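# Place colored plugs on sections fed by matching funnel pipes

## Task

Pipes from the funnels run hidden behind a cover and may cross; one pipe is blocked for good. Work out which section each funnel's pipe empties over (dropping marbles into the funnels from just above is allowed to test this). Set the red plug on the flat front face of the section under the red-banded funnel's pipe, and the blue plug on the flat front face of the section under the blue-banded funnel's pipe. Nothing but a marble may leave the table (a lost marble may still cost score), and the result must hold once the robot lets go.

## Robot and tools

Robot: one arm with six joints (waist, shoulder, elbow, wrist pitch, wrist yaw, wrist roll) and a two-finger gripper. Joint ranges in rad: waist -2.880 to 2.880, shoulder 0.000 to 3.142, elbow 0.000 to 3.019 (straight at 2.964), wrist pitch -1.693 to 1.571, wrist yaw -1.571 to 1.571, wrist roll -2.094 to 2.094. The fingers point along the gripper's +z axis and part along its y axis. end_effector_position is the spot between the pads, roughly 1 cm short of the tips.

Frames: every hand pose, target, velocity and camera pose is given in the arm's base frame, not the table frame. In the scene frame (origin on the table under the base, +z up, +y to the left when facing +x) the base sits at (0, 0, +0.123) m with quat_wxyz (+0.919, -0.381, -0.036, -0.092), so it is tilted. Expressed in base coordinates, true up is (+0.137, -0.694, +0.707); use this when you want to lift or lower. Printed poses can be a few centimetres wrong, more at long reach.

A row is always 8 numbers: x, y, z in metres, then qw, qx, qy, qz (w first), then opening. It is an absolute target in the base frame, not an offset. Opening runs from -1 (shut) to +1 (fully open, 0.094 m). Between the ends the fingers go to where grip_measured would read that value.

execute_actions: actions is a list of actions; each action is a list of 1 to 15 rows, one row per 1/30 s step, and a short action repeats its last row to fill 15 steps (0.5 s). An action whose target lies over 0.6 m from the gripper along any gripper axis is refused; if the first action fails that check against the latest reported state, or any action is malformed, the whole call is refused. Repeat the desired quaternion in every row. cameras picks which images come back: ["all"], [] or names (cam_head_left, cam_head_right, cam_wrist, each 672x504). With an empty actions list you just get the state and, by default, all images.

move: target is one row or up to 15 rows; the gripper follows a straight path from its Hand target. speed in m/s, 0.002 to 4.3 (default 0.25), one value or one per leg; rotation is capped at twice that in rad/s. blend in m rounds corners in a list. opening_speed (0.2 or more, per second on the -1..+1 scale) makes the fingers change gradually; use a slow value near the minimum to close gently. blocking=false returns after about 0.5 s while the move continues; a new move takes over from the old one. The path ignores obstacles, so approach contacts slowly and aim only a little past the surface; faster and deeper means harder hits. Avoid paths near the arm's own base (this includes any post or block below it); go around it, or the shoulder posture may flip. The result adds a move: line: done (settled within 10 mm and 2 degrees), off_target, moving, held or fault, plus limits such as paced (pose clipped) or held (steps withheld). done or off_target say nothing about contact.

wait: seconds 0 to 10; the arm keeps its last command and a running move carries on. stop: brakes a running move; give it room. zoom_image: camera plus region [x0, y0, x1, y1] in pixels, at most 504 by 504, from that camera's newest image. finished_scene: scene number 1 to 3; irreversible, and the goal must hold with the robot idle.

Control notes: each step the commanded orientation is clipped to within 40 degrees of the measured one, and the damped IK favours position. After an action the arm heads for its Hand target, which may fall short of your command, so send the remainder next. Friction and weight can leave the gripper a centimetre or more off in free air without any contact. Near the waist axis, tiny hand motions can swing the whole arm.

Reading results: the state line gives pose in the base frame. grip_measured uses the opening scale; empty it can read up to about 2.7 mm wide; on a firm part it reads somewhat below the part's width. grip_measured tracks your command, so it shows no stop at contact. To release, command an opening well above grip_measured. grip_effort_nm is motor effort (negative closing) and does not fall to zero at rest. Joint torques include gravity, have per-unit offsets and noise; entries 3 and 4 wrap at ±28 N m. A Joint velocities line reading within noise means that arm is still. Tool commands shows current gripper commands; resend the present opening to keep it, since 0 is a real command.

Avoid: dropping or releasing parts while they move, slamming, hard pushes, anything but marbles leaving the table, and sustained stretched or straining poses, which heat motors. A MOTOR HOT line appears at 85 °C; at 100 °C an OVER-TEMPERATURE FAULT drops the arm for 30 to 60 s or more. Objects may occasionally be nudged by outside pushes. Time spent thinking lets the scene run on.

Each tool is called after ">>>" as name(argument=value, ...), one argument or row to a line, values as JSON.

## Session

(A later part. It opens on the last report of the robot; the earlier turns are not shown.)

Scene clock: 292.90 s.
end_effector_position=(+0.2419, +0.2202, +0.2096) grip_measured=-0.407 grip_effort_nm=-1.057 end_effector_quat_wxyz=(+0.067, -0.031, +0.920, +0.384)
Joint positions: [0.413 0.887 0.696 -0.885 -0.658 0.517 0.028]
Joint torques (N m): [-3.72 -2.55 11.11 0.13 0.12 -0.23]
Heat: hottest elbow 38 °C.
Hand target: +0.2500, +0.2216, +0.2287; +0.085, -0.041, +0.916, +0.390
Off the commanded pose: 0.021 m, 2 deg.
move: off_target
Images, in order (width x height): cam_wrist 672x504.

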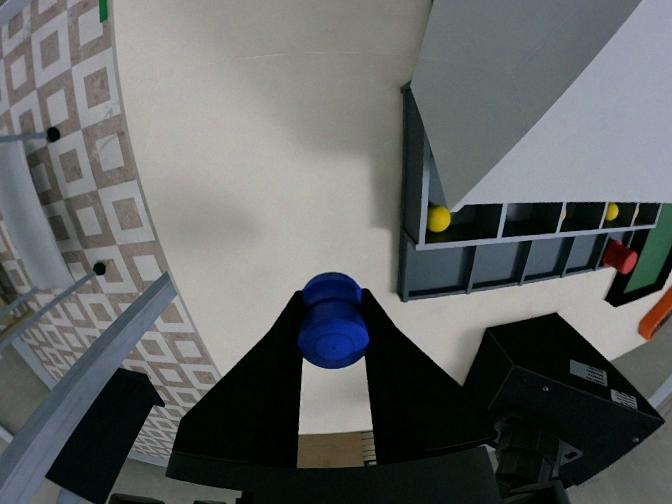

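>>> move(
  target=[
    [0.2176, 0.1323, 0.1544, 0.0842, -0.0415, 0.9158, 0.3897, -0.5],
    [0.2249, 0.0977, 0.0624, 0.0842, -0.0415, 0.9158, 0.3897, -0.5],
    [0.2181, 0.1274, 0.0292, 0.0842, -0.0415, 0.9158, 0.3897, -0.5],
  ],
  speed=[0.2, 0.2, 0.06],
  blend=[0.04, 0.01, 0],
  cameras=["cam_wrist"],
)

>>> zoom_image(
  camera="cam_wrist",
  region=[210, 180, 460, 380],
)

Scene clock: 303.03 s.
end_effector_position=(+0.2150, +0.1264, +0.0292) grip_measured=-0.407 grip_effort_nm=-1.053 end_effector_quat_wxyz=(+0.082, -0.044, +0.916, +0.391)
Joint positions: [0.013 1.143 0.304 -0.549 -0.806 -0.005 0.028]
Joint torques (N m): [-2.73 0.03 6.93 1.32 0.22 0.05]
Heat: hottest elbow 39 °C.
Hand target: +0.2181, +0.1273, +0.0293; +0.084, -0.042, +0.916, +0.390
Off the commanded pose: 0.003 m, 0 deg.
move: done
Images, in order (width x height): cam_wrist 672x504.

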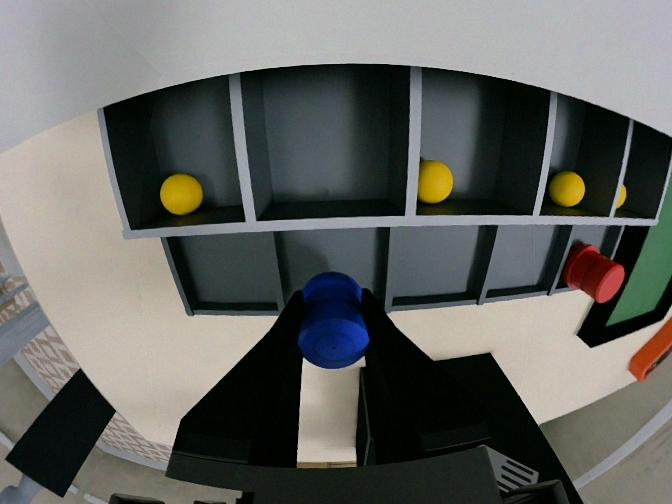

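Scaled by 2.016 from the camera's 672x504 image, which has a finer 960x720 frame.

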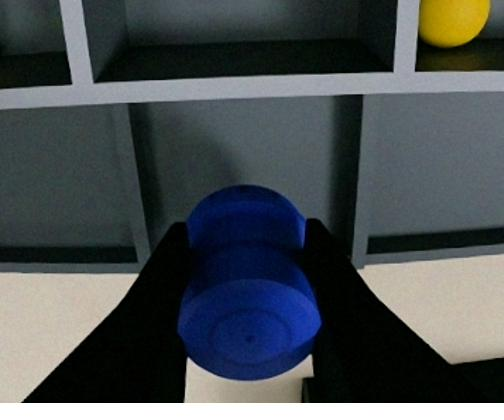

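>>> move(
  target=[
    [0.2147, 0.1343, 0.0225, 0.0842, -0.0415, 0.9158, 0.3897, -0.5],
    [0.2117, 0.1495, 0.0069, 0.0842, -0.0415, 0.9158, 0.3897, -0.5],
  ],
  speed=[0.06, 0.03],
  cameras=["cam_wrist"],
)

>>> zoom_image(
  camera="cam_wrist",
  region=[210, 180, 460, 380],
)

Scene clock: 317.50 s.
end_effector_position=(+0.2123, +0.1472, +0.0090) grip_measured=-0.407 grip_effort_nm=-1.062 end_effector_quat_wxyz=(+0.087, -0.044, +0.916, +0.389)
Joint positions: [0.124 1.203 0.249 -0.313 -0.775 0.154 0.028]
Joint torques (N m): [-2.43 -0.03 5.3 1.37 0.24 0.04]
Heat: hottest elbow 38 °C.
Hand target: +0.2115, +0.1494, +0.0069; +0.084, -0.042, +0.916, +0.390
Off the commanded pose: 0.003 m, 0 deg.
move: done
Images, in order (width x height): cam_wrist 672x504.

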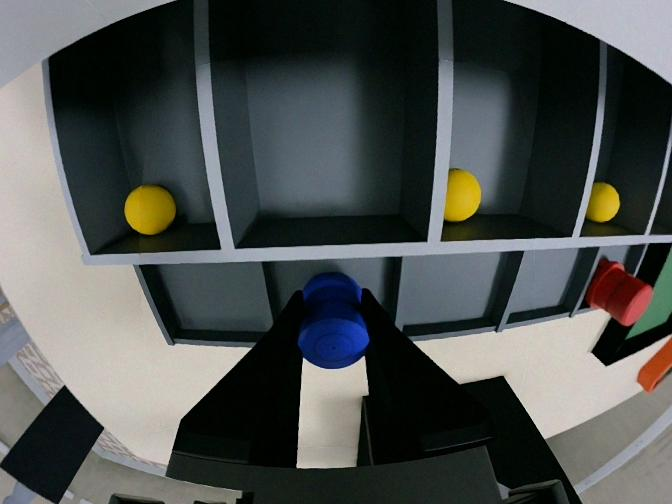

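Scaled by 2.016 from the camera's 672x504 image, which has a finer 960x720 frame.

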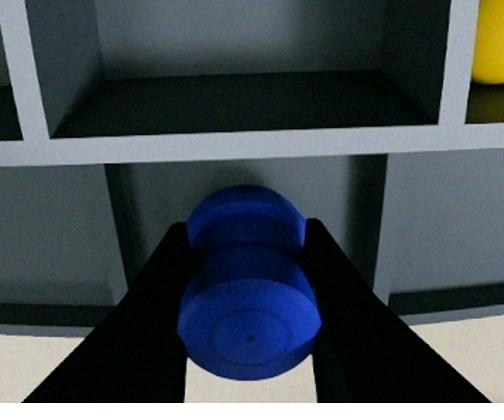

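>>> move(
  target=[0.2112, 0.1523, 0.0041, 0.0842, -0.0415, 0.9158, 0.3897, -0.5],
  speed=0.02,
  cameras=["cam_wrist"],
)

Scene clock: 326.53 s.
end_effector_position=(+0.2146, +0.1479, +0.0089) grip_measured=-0.408 grip_effort_nm=-1.062 end_effector_quat_wxyz=(+0.092, -0.041, +0.915, +0.390)
Joint positions: [0.127 1.205 0.246 -0.289 -0.773 0.17 0.028]
Joint torques (N m): [-1.67 0.56 5.08 1.61 0.31 0.07]
Heat: hottest elbow 38 °C.
Hand target: +0.2110, +0.1519, +0.0045; +0.084, -0.042, +0.916, +0.390
Off the commanded pose: 0.007 m, 1 deg.
move: done
Images, in order (width x height): cam_wrist 672x504.

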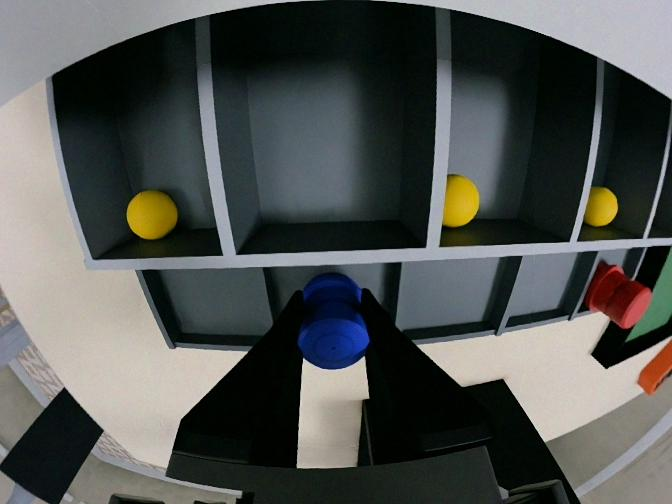

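>>> move(
  target=[
    [0.2132, 0.1497, 0.0068, 0.0842, -0.0415, 0.9158, 0.3897, 0.05],
    [0.2196, 0.1171, 0.0400, 0.0842, -0.0415, 0.9158, 0.3897, 0.05],
    [0.2285, 0.0720, 0.0860, 0.0842, -0.0415, 0.9158, 0.3897, 0.05],
    [0.2400, -0.1200, 0.1500, 0.3557, 0.0776, 0.8481, 0.3842, 0.05],
  ],
  speed=[0.05, 0.05, 0.12, 0.2],
  blend=[0, 0.01, 0.03, 0],
  opening_speed=0.8,
  cameras=["all"],
)

>>> zoom_image(
  camera="cam_head_left",
  region=[310, 170, 450, 330],
)

>>> zoom_image(
  camera="cam_wrist",
  region=[200, 190, 480, 340],
)

Scene clock: 340.30 s.
end_effector_position=(+0.2299, -0.1014, +0.1364) grip_measured=+0.049 grip_effort_nm=0.051 end_effector_quat_wxyz=(+0.340, +0.092, +0.846, +0.401)
Joint positions: [-1.05 1.247 0.598 -1.36 -1.054 -1.091 0.049]
Joint torques (N m): [-2.32 2.84 15.92 0.31 -0.83 -0.24]
Heat: hottest elbow 39 °C.
Hand target: +0.2394, -0.1193, +0.1501; +0.356, +0.078, +0.848, +0.384
Off the commanded pose: 0.025 m, 3 deg.
move: off_target

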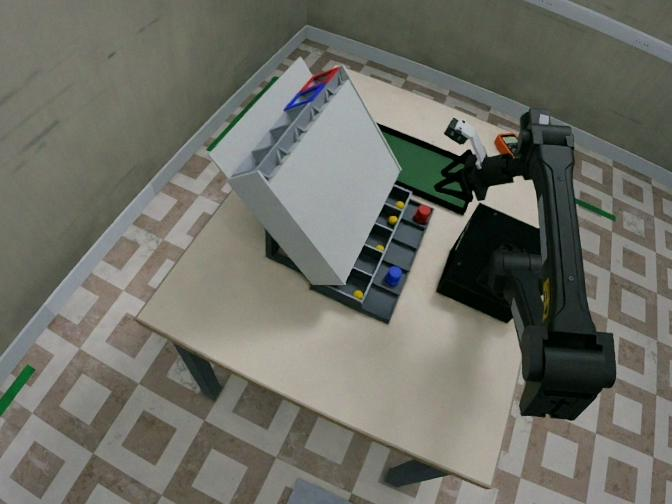

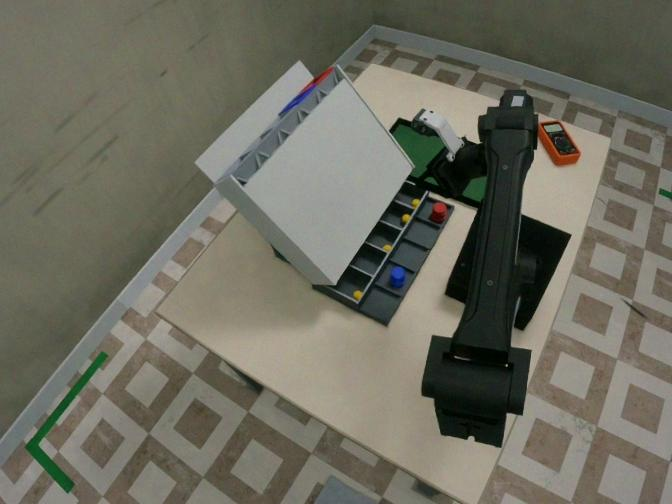

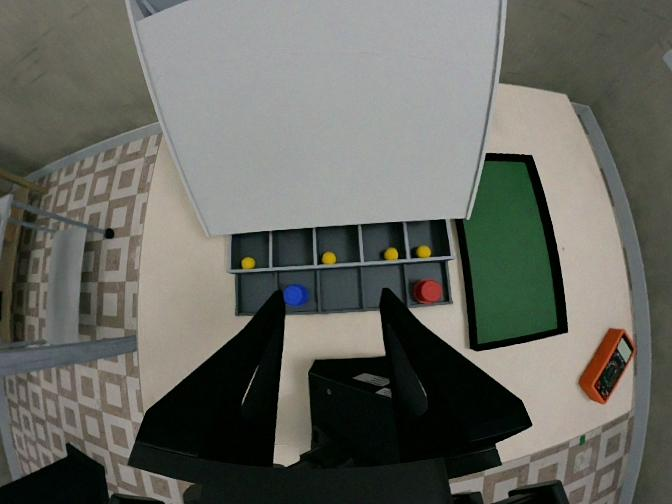

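Scaled by 3.150 from the camera's 672x504 image, which has a finer 960x720 frame.

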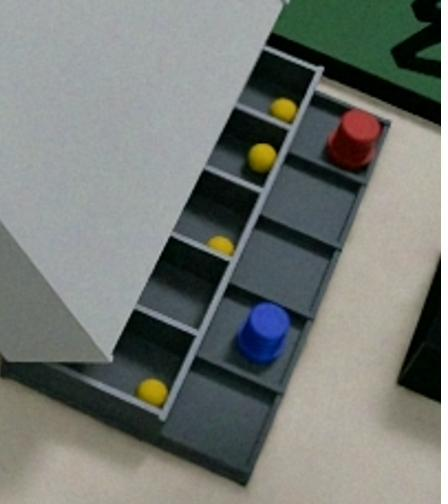

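Scaled by 1.800 from the camera's 672x504 image, which has a finer 960x720 frame.

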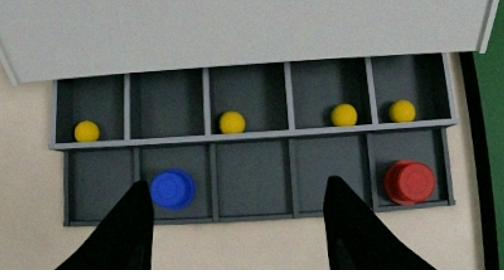

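>>> finished_scene(
  scene=3,
)

The scene is finished: the task was done.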